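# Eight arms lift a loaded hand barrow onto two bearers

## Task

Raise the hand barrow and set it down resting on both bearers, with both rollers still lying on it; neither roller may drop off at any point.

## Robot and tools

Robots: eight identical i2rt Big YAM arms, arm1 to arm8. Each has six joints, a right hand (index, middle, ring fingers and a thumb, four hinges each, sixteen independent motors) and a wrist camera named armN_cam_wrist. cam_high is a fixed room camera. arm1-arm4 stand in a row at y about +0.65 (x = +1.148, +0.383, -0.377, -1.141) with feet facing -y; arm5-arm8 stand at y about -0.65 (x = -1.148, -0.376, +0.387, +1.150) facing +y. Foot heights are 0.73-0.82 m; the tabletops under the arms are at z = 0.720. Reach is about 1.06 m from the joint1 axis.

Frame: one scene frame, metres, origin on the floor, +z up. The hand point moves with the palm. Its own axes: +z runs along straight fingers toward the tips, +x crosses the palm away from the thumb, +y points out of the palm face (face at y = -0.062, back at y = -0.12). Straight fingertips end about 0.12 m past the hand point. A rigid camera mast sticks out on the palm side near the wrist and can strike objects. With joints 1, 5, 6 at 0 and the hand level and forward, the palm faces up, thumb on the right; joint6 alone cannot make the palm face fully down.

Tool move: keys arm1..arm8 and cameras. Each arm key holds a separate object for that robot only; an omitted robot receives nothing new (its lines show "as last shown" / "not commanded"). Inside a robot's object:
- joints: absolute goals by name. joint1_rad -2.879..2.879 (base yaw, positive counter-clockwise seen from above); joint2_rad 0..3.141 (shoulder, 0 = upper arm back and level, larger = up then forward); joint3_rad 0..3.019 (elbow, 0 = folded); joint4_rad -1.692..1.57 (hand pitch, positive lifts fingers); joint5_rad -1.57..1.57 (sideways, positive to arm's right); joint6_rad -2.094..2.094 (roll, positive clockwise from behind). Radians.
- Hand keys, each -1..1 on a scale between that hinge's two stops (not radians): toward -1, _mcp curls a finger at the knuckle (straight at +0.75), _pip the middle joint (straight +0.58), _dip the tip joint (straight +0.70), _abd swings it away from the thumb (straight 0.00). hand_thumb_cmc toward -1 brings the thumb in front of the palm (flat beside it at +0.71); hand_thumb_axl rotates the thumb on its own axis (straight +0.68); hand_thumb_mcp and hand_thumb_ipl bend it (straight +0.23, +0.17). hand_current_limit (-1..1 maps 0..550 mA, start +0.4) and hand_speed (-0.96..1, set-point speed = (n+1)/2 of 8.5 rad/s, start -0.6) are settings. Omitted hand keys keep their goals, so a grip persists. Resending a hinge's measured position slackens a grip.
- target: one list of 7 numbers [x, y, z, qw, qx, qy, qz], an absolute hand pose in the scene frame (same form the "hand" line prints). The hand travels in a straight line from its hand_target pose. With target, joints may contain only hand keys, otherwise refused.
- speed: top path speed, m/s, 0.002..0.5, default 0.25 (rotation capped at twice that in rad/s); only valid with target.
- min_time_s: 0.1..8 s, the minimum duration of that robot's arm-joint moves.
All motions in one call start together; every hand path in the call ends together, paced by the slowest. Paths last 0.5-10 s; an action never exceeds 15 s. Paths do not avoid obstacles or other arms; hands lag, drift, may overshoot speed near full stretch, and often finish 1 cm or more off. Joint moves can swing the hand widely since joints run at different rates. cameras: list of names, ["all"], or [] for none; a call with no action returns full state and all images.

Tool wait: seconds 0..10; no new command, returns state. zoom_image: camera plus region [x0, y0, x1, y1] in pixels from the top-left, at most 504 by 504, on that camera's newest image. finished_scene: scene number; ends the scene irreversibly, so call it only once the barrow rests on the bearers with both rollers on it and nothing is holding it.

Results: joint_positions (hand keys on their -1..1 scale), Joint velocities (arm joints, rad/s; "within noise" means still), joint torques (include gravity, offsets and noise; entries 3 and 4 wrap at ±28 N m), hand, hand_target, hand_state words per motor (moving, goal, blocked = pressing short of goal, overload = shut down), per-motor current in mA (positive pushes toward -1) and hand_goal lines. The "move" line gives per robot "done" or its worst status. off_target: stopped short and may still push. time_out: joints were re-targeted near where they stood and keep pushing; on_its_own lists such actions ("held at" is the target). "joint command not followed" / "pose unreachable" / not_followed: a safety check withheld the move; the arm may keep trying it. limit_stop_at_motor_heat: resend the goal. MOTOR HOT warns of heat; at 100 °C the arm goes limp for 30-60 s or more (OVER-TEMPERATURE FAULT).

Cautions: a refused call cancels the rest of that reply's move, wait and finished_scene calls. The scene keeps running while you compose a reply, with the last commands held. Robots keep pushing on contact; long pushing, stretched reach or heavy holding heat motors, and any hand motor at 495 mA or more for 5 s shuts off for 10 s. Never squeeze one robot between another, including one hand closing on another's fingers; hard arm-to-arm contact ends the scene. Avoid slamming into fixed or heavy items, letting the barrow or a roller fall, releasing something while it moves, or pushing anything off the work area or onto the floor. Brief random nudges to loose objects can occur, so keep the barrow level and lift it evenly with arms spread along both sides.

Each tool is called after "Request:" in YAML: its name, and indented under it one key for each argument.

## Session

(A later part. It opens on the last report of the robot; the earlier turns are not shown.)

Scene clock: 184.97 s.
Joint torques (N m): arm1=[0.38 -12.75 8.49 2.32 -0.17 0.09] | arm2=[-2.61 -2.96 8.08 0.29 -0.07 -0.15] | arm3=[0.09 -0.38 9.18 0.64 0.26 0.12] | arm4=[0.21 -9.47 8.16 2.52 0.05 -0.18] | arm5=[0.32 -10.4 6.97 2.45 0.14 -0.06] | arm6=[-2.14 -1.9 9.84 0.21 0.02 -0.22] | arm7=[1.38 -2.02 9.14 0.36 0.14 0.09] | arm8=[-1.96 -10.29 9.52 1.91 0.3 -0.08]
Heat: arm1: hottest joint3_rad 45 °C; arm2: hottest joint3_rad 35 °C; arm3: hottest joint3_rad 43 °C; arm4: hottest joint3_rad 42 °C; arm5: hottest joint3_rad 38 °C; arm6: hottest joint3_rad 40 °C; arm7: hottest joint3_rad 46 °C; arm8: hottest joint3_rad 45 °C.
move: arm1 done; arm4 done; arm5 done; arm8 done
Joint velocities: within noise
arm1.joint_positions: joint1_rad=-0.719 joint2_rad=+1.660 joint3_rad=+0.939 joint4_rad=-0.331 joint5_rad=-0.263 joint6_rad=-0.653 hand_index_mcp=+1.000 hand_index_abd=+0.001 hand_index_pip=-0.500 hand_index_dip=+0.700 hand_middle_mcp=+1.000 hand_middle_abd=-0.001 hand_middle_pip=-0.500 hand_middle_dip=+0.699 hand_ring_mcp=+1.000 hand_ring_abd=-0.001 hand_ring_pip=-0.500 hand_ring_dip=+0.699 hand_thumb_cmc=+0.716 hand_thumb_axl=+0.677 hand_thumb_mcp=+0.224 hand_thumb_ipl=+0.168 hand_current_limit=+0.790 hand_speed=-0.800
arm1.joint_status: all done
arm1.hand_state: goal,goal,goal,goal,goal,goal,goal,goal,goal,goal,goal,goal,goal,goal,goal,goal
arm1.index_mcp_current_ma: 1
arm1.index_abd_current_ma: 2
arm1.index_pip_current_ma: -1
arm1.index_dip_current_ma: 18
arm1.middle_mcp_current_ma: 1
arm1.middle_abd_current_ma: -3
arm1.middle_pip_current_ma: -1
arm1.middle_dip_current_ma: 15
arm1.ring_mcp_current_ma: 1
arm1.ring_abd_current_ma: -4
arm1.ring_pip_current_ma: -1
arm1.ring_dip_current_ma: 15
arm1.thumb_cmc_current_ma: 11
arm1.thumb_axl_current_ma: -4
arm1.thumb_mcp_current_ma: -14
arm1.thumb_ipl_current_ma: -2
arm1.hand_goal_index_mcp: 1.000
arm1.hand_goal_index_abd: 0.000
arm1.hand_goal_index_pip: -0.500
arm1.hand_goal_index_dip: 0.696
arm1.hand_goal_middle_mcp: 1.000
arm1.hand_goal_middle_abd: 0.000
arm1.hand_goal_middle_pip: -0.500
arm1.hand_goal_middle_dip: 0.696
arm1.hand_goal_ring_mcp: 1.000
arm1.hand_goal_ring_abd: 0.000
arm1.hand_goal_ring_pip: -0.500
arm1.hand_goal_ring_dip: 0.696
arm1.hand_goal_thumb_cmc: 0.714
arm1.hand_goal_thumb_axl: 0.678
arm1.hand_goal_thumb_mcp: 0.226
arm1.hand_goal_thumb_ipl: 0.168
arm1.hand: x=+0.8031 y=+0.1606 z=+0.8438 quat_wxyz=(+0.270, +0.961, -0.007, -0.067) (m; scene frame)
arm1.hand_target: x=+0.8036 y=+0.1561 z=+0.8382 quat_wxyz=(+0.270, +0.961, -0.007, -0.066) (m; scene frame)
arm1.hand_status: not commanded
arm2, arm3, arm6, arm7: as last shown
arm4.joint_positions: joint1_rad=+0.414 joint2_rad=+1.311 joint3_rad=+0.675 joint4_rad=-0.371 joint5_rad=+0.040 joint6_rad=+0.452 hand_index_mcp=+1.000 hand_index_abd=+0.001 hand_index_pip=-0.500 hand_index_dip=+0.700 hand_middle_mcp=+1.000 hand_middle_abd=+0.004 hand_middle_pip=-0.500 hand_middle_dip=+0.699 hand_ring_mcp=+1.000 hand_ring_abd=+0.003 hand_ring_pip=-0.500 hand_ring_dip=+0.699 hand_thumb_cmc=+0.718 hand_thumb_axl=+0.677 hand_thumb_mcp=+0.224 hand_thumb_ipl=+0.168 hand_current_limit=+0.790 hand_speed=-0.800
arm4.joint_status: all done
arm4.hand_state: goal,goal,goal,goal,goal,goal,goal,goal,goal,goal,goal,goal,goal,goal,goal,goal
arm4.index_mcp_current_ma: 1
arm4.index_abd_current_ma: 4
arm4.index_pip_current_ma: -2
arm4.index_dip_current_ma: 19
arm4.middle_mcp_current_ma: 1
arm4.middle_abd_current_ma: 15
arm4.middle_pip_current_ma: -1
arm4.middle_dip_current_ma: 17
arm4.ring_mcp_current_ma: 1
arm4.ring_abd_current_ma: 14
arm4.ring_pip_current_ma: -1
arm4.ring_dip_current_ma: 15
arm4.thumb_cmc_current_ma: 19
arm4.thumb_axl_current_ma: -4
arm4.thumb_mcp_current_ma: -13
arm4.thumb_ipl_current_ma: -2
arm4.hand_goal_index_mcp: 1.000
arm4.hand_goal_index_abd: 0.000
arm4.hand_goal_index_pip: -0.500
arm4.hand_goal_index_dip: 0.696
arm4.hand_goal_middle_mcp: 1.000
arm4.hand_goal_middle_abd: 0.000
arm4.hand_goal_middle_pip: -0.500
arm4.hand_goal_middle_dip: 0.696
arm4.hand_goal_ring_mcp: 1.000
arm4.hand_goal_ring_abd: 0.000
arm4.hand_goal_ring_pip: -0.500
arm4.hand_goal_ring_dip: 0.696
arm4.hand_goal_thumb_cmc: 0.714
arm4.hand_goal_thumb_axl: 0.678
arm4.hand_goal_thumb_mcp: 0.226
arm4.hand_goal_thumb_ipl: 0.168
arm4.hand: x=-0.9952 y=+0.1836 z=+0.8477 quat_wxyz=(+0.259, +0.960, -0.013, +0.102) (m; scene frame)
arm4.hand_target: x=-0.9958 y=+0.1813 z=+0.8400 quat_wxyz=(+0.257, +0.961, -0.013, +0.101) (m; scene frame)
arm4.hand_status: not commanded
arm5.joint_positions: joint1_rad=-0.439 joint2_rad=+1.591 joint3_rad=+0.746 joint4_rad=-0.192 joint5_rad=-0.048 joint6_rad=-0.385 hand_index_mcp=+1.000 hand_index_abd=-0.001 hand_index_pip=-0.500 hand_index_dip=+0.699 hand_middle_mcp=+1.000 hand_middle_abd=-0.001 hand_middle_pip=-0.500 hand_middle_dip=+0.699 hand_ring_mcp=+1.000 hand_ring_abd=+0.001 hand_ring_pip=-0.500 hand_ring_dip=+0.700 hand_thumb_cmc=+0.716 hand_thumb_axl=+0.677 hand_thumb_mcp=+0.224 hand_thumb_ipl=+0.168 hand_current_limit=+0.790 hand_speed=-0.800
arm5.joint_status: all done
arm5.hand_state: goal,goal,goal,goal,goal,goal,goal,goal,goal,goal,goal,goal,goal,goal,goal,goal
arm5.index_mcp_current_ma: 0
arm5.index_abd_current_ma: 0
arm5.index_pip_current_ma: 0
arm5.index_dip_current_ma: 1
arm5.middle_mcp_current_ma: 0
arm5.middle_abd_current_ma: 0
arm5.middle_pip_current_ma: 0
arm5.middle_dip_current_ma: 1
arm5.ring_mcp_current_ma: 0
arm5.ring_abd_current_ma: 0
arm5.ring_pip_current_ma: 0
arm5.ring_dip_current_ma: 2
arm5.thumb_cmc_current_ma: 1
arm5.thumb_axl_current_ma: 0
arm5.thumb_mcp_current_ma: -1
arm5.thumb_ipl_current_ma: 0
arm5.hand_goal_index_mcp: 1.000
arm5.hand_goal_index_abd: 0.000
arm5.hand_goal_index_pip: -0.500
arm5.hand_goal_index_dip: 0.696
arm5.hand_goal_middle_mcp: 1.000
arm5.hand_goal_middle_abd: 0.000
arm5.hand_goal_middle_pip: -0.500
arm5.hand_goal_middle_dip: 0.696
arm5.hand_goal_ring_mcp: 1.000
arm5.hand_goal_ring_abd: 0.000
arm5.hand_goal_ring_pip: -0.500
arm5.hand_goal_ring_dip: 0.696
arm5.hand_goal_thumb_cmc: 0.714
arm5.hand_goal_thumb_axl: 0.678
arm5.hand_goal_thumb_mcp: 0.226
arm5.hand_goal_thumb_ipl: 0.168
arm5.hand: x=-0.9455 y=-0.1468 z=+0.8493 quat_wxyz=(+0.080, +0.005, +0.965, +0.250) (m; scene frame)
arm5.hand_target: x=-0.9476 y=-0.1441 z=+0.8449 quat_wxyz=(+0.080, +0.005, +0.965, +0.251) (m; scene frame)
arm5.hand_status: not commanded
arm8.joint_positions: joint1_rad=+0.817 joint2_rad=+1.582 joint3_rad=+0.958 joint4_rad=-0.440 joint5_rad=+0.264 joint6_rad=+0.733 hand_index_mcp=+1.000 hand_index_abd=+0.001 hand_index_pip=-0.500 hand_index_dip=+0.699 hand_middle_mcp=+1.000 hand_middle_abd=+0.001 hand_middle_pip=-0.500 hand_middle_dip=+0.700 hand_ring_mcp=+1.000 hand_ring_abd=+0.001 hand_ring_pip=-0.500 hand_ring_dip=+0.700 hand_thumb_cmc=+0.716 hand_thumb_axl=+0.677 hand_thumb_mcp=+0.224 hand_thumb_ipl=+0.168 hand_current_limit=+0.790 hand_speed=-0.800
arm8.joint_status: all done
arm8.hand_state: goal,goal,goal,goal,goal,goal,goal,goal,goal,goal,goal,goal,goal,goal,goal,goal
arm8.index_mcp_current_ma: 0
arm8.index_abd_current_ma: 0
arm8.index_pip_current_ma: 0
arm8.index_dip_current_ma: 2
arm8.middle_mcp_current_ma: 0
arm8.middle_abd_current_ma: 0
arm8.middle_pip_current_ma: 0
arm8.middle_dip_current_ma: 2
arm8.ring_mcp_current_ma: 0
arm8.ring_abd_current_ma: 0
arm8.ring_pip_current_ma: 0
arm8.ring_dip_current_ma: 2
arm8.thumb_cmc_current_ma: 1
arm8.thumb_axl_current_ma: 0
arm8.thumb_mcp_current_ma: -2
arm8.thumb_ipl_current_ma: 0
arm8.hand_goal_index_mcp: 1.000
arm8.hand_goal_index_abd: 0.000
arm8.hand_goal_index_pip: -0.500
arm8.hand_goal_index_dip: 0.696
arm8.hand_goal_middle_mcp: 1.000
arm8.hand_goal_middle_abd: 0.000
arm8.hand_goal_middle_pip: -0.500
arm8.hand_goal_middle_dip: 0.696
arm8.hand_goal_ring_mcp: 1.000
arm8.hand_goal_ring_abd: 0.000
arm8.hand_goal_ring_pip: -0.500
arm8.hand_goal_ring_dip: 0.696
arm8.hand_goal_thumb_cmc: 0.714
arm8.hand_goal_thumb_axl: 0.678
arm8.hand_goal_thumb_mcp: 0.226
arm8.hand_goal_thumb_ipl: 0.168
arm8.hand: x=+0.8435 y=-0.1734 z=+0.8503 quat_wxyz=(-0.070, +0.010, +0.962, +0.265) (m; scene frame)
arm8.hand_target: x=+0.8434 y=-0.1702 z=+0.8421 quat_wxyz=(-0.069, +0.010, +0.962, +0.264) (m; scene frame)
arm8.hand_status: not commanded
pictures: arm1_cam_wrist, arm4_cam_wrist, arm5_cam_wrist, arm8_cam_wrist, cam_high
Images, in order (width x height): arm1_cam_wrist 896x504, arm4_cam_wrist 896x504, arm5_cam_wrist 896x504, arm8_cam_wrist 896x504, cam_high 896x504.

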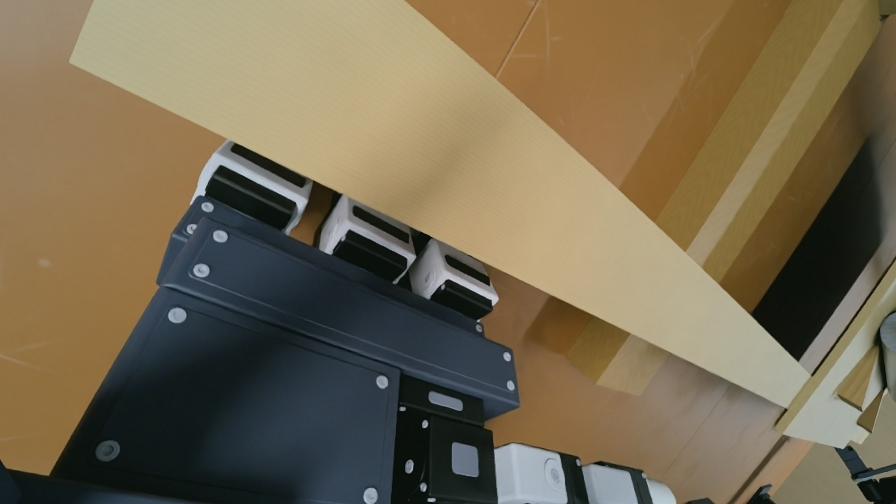

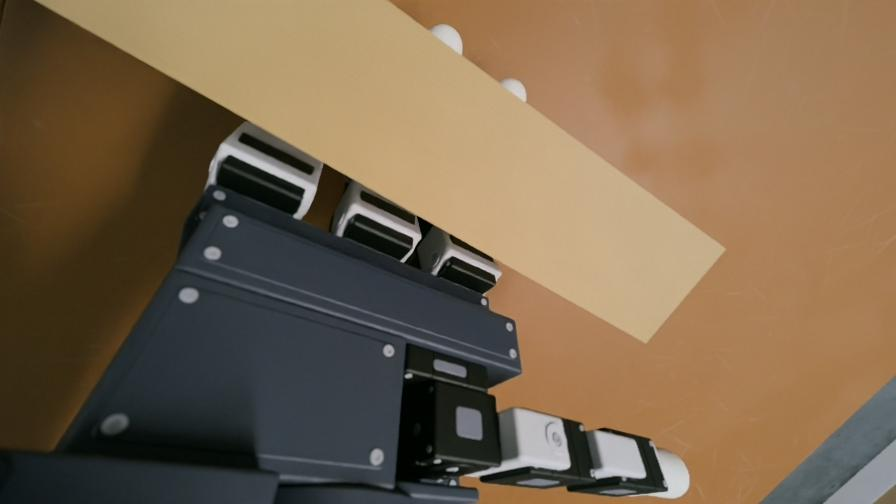

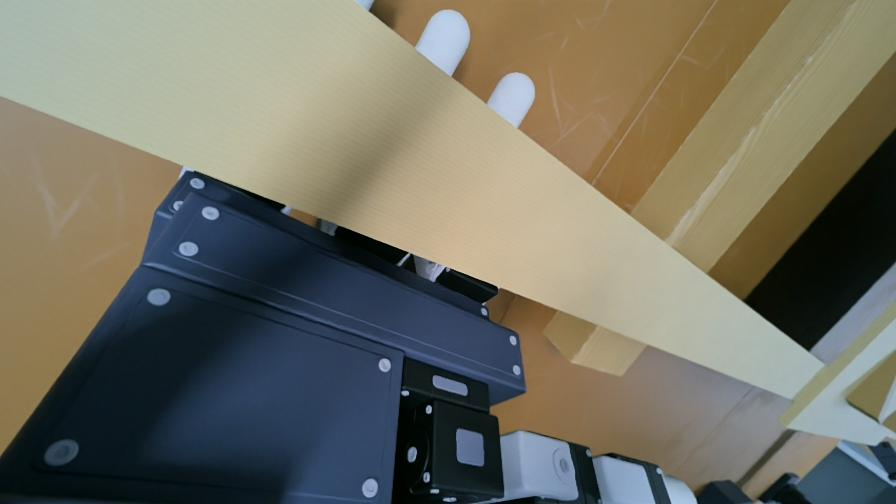

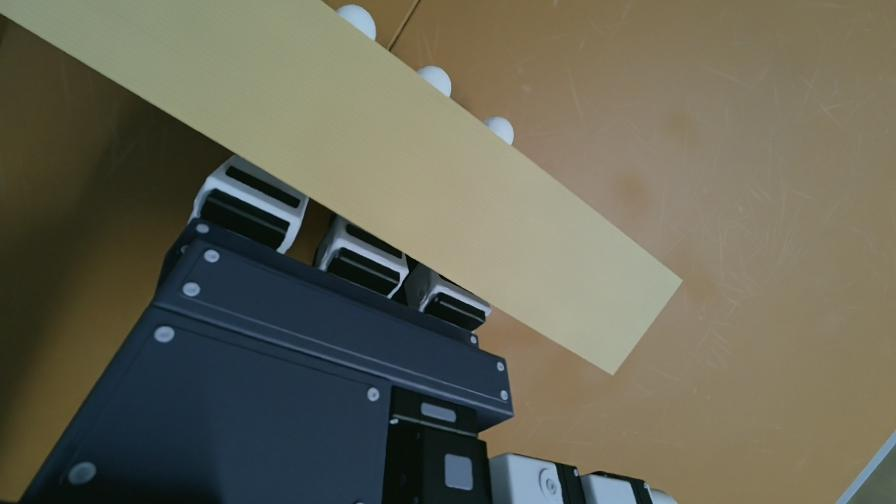

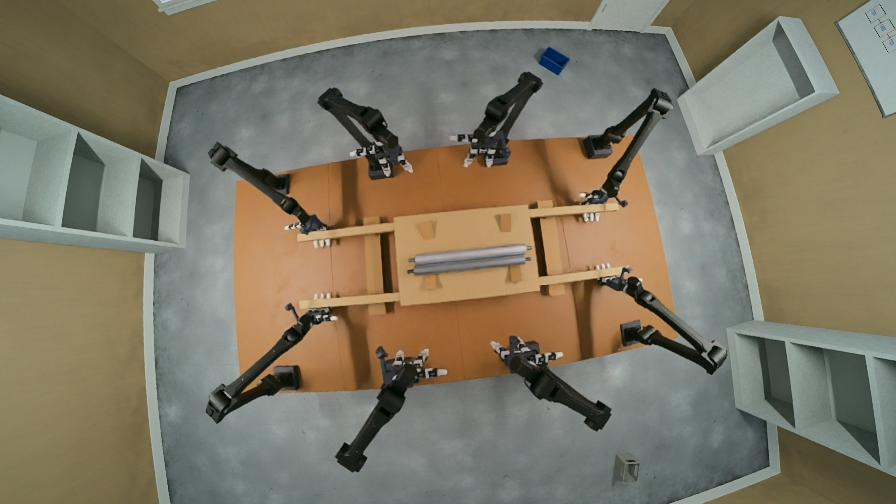

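Request:
move:
  arm1: {"target": [0.803, 0.335, 0.844, 0.270, 0.960, -0.007, -0.066], "speed": 0.15}
  arm8: {"target": [0.843, -0.340, 0.847, -0.069, 0.010, 0.962, 0.264], "speed": 0.15}
  arm4: {"target": [-0.995, 0.350, 0.845, 0.257, 0.961, -0.013, 0.101], "speed": 0.15}
  arm5: {"target": [-0.947, -0.330, 0.848, 0.080, 0.005, 0.965, 0.250], "speed": 0.15}
  cameras: ["cam_high", "arm3_cam_wrist", "arm7_cam_wrist"]

Scene clock: 189.93 s.
Joint torques (N m): arm1=[-0.73 -11.46 7.84 1.32 -0.53 -0.11] | arm2=[-2.67 -2.96 8.09 0.29 -0.06 -0.15] | arm3=[0.03 0.09 9.18 0.46 0.29 0.12] | arm4=[1.32 -5.13 8.84 0.94 0.4 -0.02] | arm5=[-1.32 -5.13 6.58 1.32 -0.26 -0.29] | arm6=[-2.08 -1.9 9.84 0.23 0.02 -0.22] | arm7=[1.32 -2.02 9.16 0.38 0.14 0.09] | arm8=[-0.67 -9.35 9.05 0.58 0.57 0.05]
Heat: arm1: hottest joint3_rad 45 °C; arm2: hottest joint3_rad 35 °C; arm3: hottest joint3_rad 43 °C; arm4: hottest joint3_rad 42 °C; arm5: hottest joint3_rad 37 °C; arm6: hottest joint3_rad 40 °C; arm7: hottest joint3_rad 46 °C; arm8: hottest joint3_rad 44 °C.
move: arm1 off_target; arm4 done; arm5 done; arm8 done
Joint velocities: within noise
arm1.joint_positions: joint1_rad=-1.067 joint2_rad=+1.448 joint3_rad=+0.658 joint4_rad=-0.398 joint5_rad=-0.422 joint6_rad=-0.977 hand_index_mcp=+1.000 hand_index_abd=+0.001 hand_index_pip=-0.500 hand_index_dip=+0.700 hand_middle_mcp=+1.000 hand_middle_abd=-0.001 hand_middle_pip=-0.500 hand_middle_dip=+0.699 hand_ring_mcp=+1.000 hand_ring_abd=-0.001 hand_ring_pip=-0.500 hand_ring_dip=+0.699 hand_thumb_cmc=+0.717 hand_thumb_axl=+0.677 hand_thumb_mcp=+0.224 hand_thumb_ipl=+0.168 hand_current_limit=+0.790 hand_speed=-0.800
arm1.joint_status: not commanded
arm1.hand_state: goal,goal,goal,goal,goal,goal,goal,goal,goal,goal,goal,goal,goal,goal,goal,goal
arm1.index_mcp_current_ma: 1
arm1.index_abd_current_ma: 2
arm1.index_pip_current_ma: 0
arm1.index_dip_current_ma: 18
arm1.middle_mcp_current_ma: 1
arm1.middle_abd_current_ma: -3
arm1.middle_pip_current_ma: 0
arm1.middle_dip_current_ma: 15
arm1.ring_mcp_current_ma: -1
arm1.ring_abd_current_ma: -5
arm1.ring_pip_current_ma: -1
arm1.ring_dip_current_ma: 15
arm1.thumb_cmc_current_ma: 14
arm1.thumb_axl_current_ma: -4
arm1.thumb_mcp_current_ma: -15
arm1.thumb_ipl_current_ma: -2
arm1.hand_goal_index_mcp: 1.000
arm1.hand_goal_index_abd: 0.000
arm1.hand_goal_index_pip: -0.500
arm1.hand_goal_index_dip: 0.696
arm1.hand_goal_middle_mcp: 1.000
arm1.hand_goal_middle_abd: 0.000
arm1.hand_goal_middle_pip: -0.500
arm1.hand_goal_middle_dip: 0.696
arm1.hand_goal_ring_mcp: 1.000
arm1.hand_goal_ring_abd: 0.000
arm1.hand_goal_ring_pip: -0.500
arm1.hand_goal_ring_dip: 0.696
arm1.hand_goal_thumb_cmc: 0.714
arm1.hand_goal_thumb_axl: 0.678
arm1.hand_goal_thumb_mcp: 0.226
arm1.hand_goal_thumb_ipl: 0.168
arm1.hand: x=+0.8056 y=+0.3342 z=+0.8333 quat_wxyz=(+0.265, +0.962, -0.012, -0.056) (m; scene frame)
arm1.hand_target: x=+0.8029 y=+0.3349 z=+0.8439 quat_wxyz=(+0.270, +0.961, -0.007, -0.066) (m; scene frame)
arm1.hand_status: off_target (0.011 m and 1.4 deg from the pose sent, 0.174 m and 0.1 deg at the start)
arm2, arm6, arm7: as last shown
arm3.joint_positions: joint1_rad=+0.838 joint2_rad=+0.830 joint3_rad=+1.139 joint4_rad=-1.693 joint5_rad=+0.037 joint6_rad=+0.858 hand_index_mcp=+0.753 hand_index_abd=+0.196 hand_index_pip=+0.574 hand_index_dip=+0.696 hand_middle_mcp=+0.996 hand_middle_abd=+0.000 hand_middle_pip=+0.996 hand_middle_dip=+0.997 hand_ring_mcp=+0.754 hand_ring_abd=-0.196 hand_ring_pip=+0.578 hand_ring_dip=+0.699 hand_thumb_cmc=+0.715 hand_thumb_axl=+0.677 hand_thumb_mcp=+0.223 hand_thumb_ipl=+0.168 hand_current_limit=+0.600 hand_speed=-0.850
arm3.joint_status: not commanded
arm3.hand_state: goal,goal,goal,goal,goal,goal,goal,goal,goal,goal,goal,goal,goal,goal,goal,goal
arm3.index_mcp_current_ma: -1
arm3.index_abd_current_ma: -2
arm3.index_pip_current_ma: -1
arm3.index_dip_current_ma: 0
arm3.middle_mcp_current_ma: -2
arm3.middle_abd_current_ma: 0
arm3.middle_pip_current_ma: -2
arm3.middle_dip_current_ma: -1
arm3.ring_mcp_current_ma: 0
arm3.ring_abd_current_ma: 2
arm3.ring_pip_current_ma: 1
arm3.ring_dip_current_ma: 1
arm3.thumb_cmc_current_ma: 0
arm3.thumb_axl_current_ma: 0
arm3.thumb_mcp_current_ma: -2
arm3.thumb_ipl_current_ma: 0
arm3.hand_goal_index_mcp: 0.754
arm3.hand_goal_index_abd: 0.200
arm3.hand_goal_index_pip: 0.576
arm3.hand_goal_index_dip: 0.696
arm3.hand_goal_middle_mcp: 1.000
arm3.hand_goal_middle_abd: 0.000
arm3.hand_goal_middle_pip: 1.000
arm3.hand_goal_middle_dip: 1.000
arm3.hand_goal_ring_mcp: 0.754
arm3.hand_goal_ring_abd: -0.200
arm3.hand_goal_ring_pip: 0.576
arm3.hand_goal_ring_dip: 0.696
arm3.hand_goal_thumb_cmc: 0.714
arm3.hand_goal_thumb_axl: 0.678
arm3.hand_goal_thumb_mcp: 0.226
arm3.hand_goal_thumb_ipl: 0.168
arm3.hand: x=-0.2405 y=+0.4086 z=+1.1369 quat_wxyz=(+0.076, +0.995, -0.016, +0.057) (m; scene frame)
arm3.hand_target: x=-0.2397 y=+0.4096 z=+1.1391 quat_wxyz=(+0.076, +0.995, -0.016, +0.057) (m; scene frame)
arm3.hand_status: not commanded
arm4.joint_positions: joint1_rad=+0.763 joint2_rad=+0.861 joint3_rad=+0.380 joint4_rad=-0.569 joint5_rad=+0.224 joint6_rad=+0.752 hand_index_mcp=+1.000 hand_index_abd=+0.001 hand_index_pip=-0.500 hand_index_dip=+0.700 hand_middle_mcp=+1.000 hand_middle_abd=+0.004 hand_middle_pip=-0.500 hand_middle_dip=+0.699 hand_ring_mcp=+1.000 hand_ring_abd=+0.003 hand_ring_pip=-0.500 hand_ring_dip=+0.699 hand_thumb_cmc=+0.718 hand_thumb_axl=+0.677 hand_thumb_mcp=+0.224 hand_thumb_ipl=+0.168 hand_current_limit=+0.790 hand_speed=-0.800
arm4.joint_status: not commanded
arm4.hand_state: goal,goal,goal,goal,goal,goal,goal,goal,goal,goal,goal,goal,goal,goal,goal,goal
arm4.index_mcp_current_ma: -1
arm4.index_abd_current_ma: 2
arm4.index_pip_current_ma: -1
arm4.index_dip_current_ma: 19
arm4.middle_mcp_current_ma: 1
arm4.middle_abd_current_ma: 15
arm4.middle_pip_current_ma: 0
arm4.middle_dip_current_ma: 17
arm4.ring_mcp_current_ma: 1
arm4.ring_abd_current_ma: 14
arm4.ring_pip_current_ma: 0
arm4.ring_dip_current_ma: 15
arm4.thumb_cmc_current_ma: 21
arm4.thumb_axl_current_ma: -4
arm4.thumb_mcp_current_ma: -13
arm4.thumb_ipl_current_ma: -2
arm4.hand_goal_index_mcp: 1.000
arm4.hand_goal_index_abd: 0.000
arm4.hand_goal_index_pip: -0.500
arm4.hand_goal_index_dip: 0.696
arm4.hand_goal_middle_mcp: 1.000
arm4.hand_goal_middle_abd: 0.000
arm4.hand_goal_middle_pip: -0.500
arm4.hand_goal_middle_dip: 0.696
arm4.hand_goal_ring_mcp: 1.000
arm4.hand_goal_ring_abd: 0.000
arm4.hand_goal_ring_pip: -0.500
arm4.hand_goal_ring_dip: 0.696
arm4.hand_goal_thumb_cmc: 0.714
arm4.hand_goal_thumb_axl: 0.678
arm4.hand_goal_thumb_mcp: 0.226
arm4.hand_goal_thumb_ipl: 0.168
arm4.hand: x=-0.9952 y=+0.3463 z=+0.8443 quat_wxyz=(+0.259, +0.961, -0.013, +0.100) (m; scene frame)
arm4.hand_target: x=-0.9950 y=+0.3499 z=+0.8449 quat_wxyz=(+0.257, +0.961, -0.013, +0.101) (m; scene frame)
arm4.hand_status: done (0.004 m and 0.2 deg from the pose sent, 0.166 m and 0.3 deg at the start)
arm5.joint_positions: joint1_rad=-0.738 joint2_rad=+1.197 joint3_rad=+0.344 joint4_rad=-0.218 joint5_rad=-0.203 joint6_rad=-0.644 hand_index_mcp=+1.000 hand_index_abd=-0.001 hand_index_pip=-0.500 hand_index_dip=+0.699 hand_middle_mcp=+1.000 hand_middle_abd=-0.001 hand_middle_pip=-0.500 hand_middle_dip=+0.699 hand_ring_mcp=+1.000 hand_ring_abd=+0.001 hand_ring_pip=-0.500 hand_ring_dip=+0.700 hand_thumb_cmc=+0.717 hand_thumb_axl=+0.677 hand_thumb_mcp=+0.224 hand_thumb_ipl=+0.168 hand_current_limit=+0.790 hand_speed=-0.800
arm5.joint_status: not commanded
arm5.hand_state: goal,goal,goal,goal,goal,goal,goal,goal,goal,goal,goal,goal,goal,goal,goal,goal
arm5.index_mcp_current_ma: 0
arm5.index_abd_current_ma: 0
arm5.index_pip_current_ma: 0
arm5.index_dip_current_ma: 1
arm5.middle_mcp_current_ma: 0
arm5.middle_abd_current_ma: 0
arm5.middle_pip_current_ma: 0
arm5.middle_dip_current_ma: 1
arm5.ring_mcp_current_ma: 0
arm5.ring_abd_current_ma: 0
arm5.ring_pip_current_ma: 0
arm5.ring_dip_current_ma: 2
arm5.thumb_cmc_current_ma: 1
arm5.thumb_axl_current_ma: 0
arm5.thumb_mcp_current_ma: -1
arm5.thumb_ipl_current_ma: 0
arm5.hand_goal_index_mcp: 1.000
arm5.hand_goal_index_abd: 0.000
arm5.hand_goal_index_pip: -0.500
arm5.hand_goal_index_dip: 0.696
arm5.hand_goal_middle_mcp: 1.000
arm5.hand_goal_middle_abd: 0.000
arm5.hand_goal_middle_pip: -0.500
arm5.hand_goal_middle_dip: 0.696
arm5.hand_goal_ring_mcp: 1.000
arm5.hand_goal_ring_abd: 0.000
arm5.hand_goal_ring_pip: -0.500
arm5.hand_goal_ring_dip: 0.696
arm5.hand_goal_thumb_cmc: 0.714
arm5.hand_goal_thumb_axl: 0.678
arm5.hand_goal_thumb_mcp: 0.226
arm5.hand_goal_thumb_ipl: 0.168
arm5.hand: x=-0.9489 y=-0.3261 z=+0.8471 quat_wxyz=(+0.077, +0.007, +0.965, +0.251) (m; scene frame)
arm5.hand_target: x=-0.9470 y=-0.3299 z=+0.8479 quat_wxyz=(+0.080, +0.005, +0.965, +0.250) (m; scene frame)
arm5.hand_status: done (0.004 m and 0.4 deg from the pose sent, 0.183 m and 0.1 deg at the start)
arm8.joint_positions: joint1_rad=+1.156 joint2_rad=+1.374 joint3_rad=+0.713 joint4_rad=-0.520 joint5_rad=+0.414 joint6_rad=+1.055 hand_index_mcp=+1.000 hand_index_abd=+0.001 hand_index_pip=-0.500 hand_index_dip=+0.699 hand_middle_mcp=+1.000 hand_middle_abd=+0.001 hand_middle_pip=-0.500 hand_middle_dip=+0.700 hand_ring_mcp=+1.000 hand_ring_abd=+0.001 hand_ring_pip=-0.500 hand_ring_dip=+0.700 hand_thumb_cmc=+0.717 hand_thumb_axl=+0.677 hand_thumb_mcp=+0.224 hand_thumb_ipl=+0.168 hand_current_limit=+0.790 hand_speed=-0.800
arm8.joint_status: not commanded
arm8.hand_state: goal,goal,goal,goal,goal,goal,goal,goal,goal,goal,goal,goal,goal,goal,goal,goal
arm8.index_mcp_current_ma: 0
arm8.index_abd_current_ma: 0
arm8.index_pip_current_ma: 0
arm8.index_dip_current_ma: 2
arm8.middle_mcp_current_ma: 0
arm8.middle_abd_current_ma: 0
arm8.middle_pip_current_ma: 0
arm8.middle_dip_current_ma: 2
arm8.ring_mcp_current_ma: 0
arm8.ring_abd_current_ma: 0
arm8.ring_pip_current_ma: 0
arm8.ring_dip_current_ma: 2
arm8.thumb_cmc_current_ma: 1
arm8.thumb_axl_current_ma: 0
arm8.thumb_mcp_current_ma: -2
arm8.thumb_ipl_current_ma: 0
arm8.hand_goal_index_mcp: 1.000
arm8.hand_goal_index_abd: 0.000
arm8.hand_goal_index_pip: -0.500
arm8.hand_goal_index_dip: 0.696
arm8.hand_goal_middle_mcp: 1.000
arm8.hand_goal_middle_abd: 0.000
arm8.hand_goal_middle_pip: -0.500
arm8.hand_goal_middle_dip: 0.696
arm8.hand_goal_ring_mcp: 1.000
arm8.hand_goal_ring_abd: 0.000
arm8.hand_goal_ring_pip: -0.500
arm8.hand_goal_ring_dip: 0.696
arm8.hand_goal_thumb_cmc: 0.714
arm8.hand_goal_thumb_axl: 0.678
arm8.hand_goal_thumb_mcp: 0.226
arm8.hand_goal_thumb_ipl: 0.168
arm8.hand: x=+0.8434 y=-0.3362 z=+0.8430 quat_wxyz=(-0.066, +0.009, +0.962, +0.264) (m; scene frame)
arm8.hand_target: x=+0.8429 y=-0.3399 z=+0.8470 quat_wxyz=(-0.069, +0.010, +0.962, +0.264) (m; scene frame)
arm8.hand_status: done (0.006 m and 0.3 deg from the pose sent, 0.167 m and 0.2 deg at the start)
pictures: arm3_cam_wrist, arm7_cam_wrist, cam_high
Images, in order (width x height): arm3_cam_wrist 896x504, arm7_cam_wrist 896x504, cam_high 896x504.

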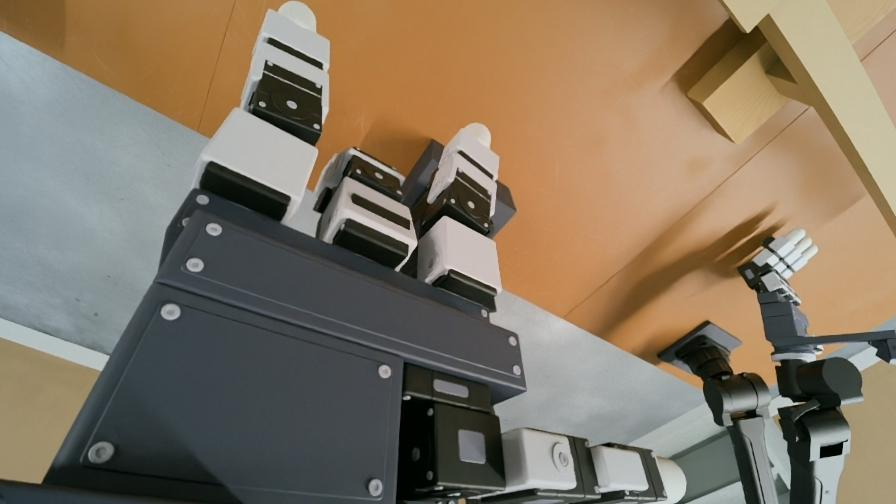

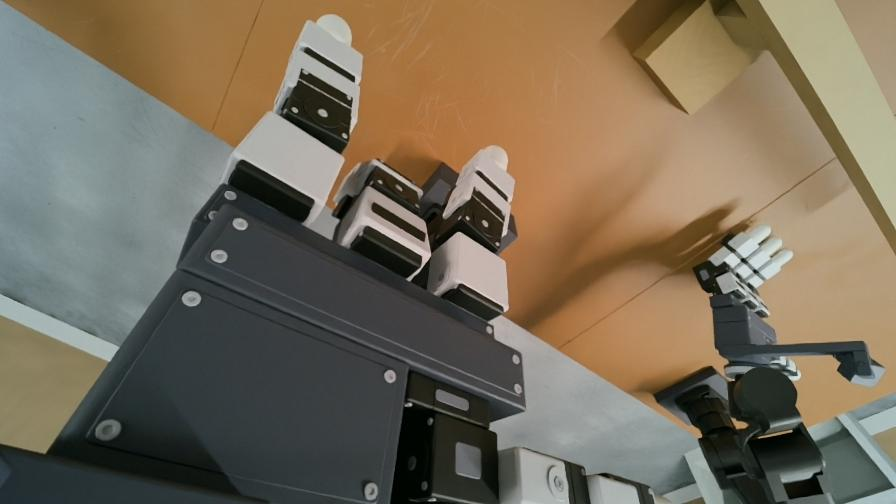

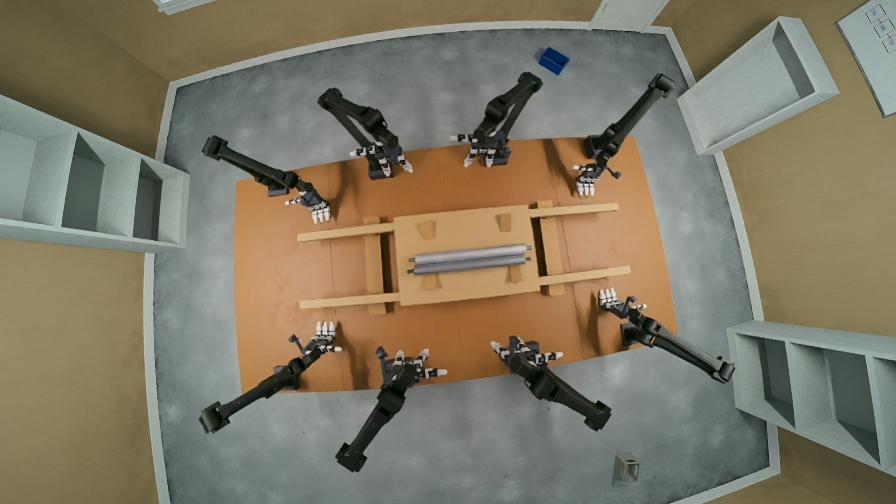

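Request:
zoom_image:
  camera: "cam_high"
  region: [340, 170, 580, 320]

Request:
zoom_image:
  camera: "arm3_cam_wrist"
  region: [640, 0, 896, 200]

Request:
zoom_image:
  camera: "arm7_cam_wrist"
  region: [580, 0, 896, 240]

Scaled by 2.100.

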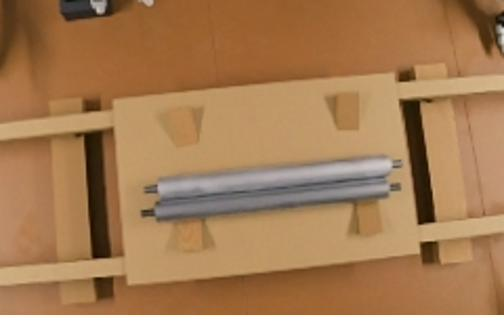

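Scaled by 1.969.

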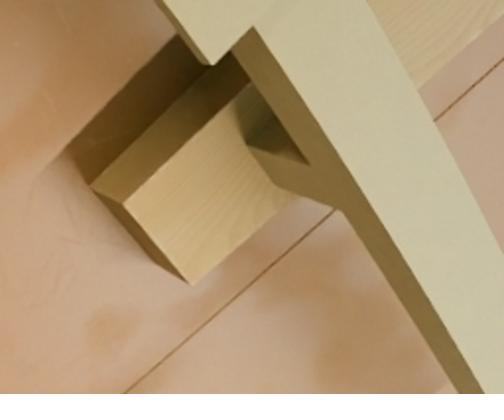

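Scaled by 1.595.

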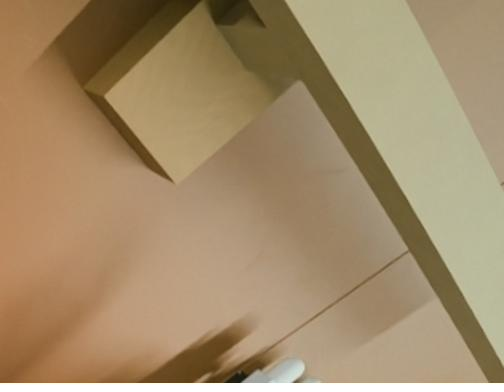

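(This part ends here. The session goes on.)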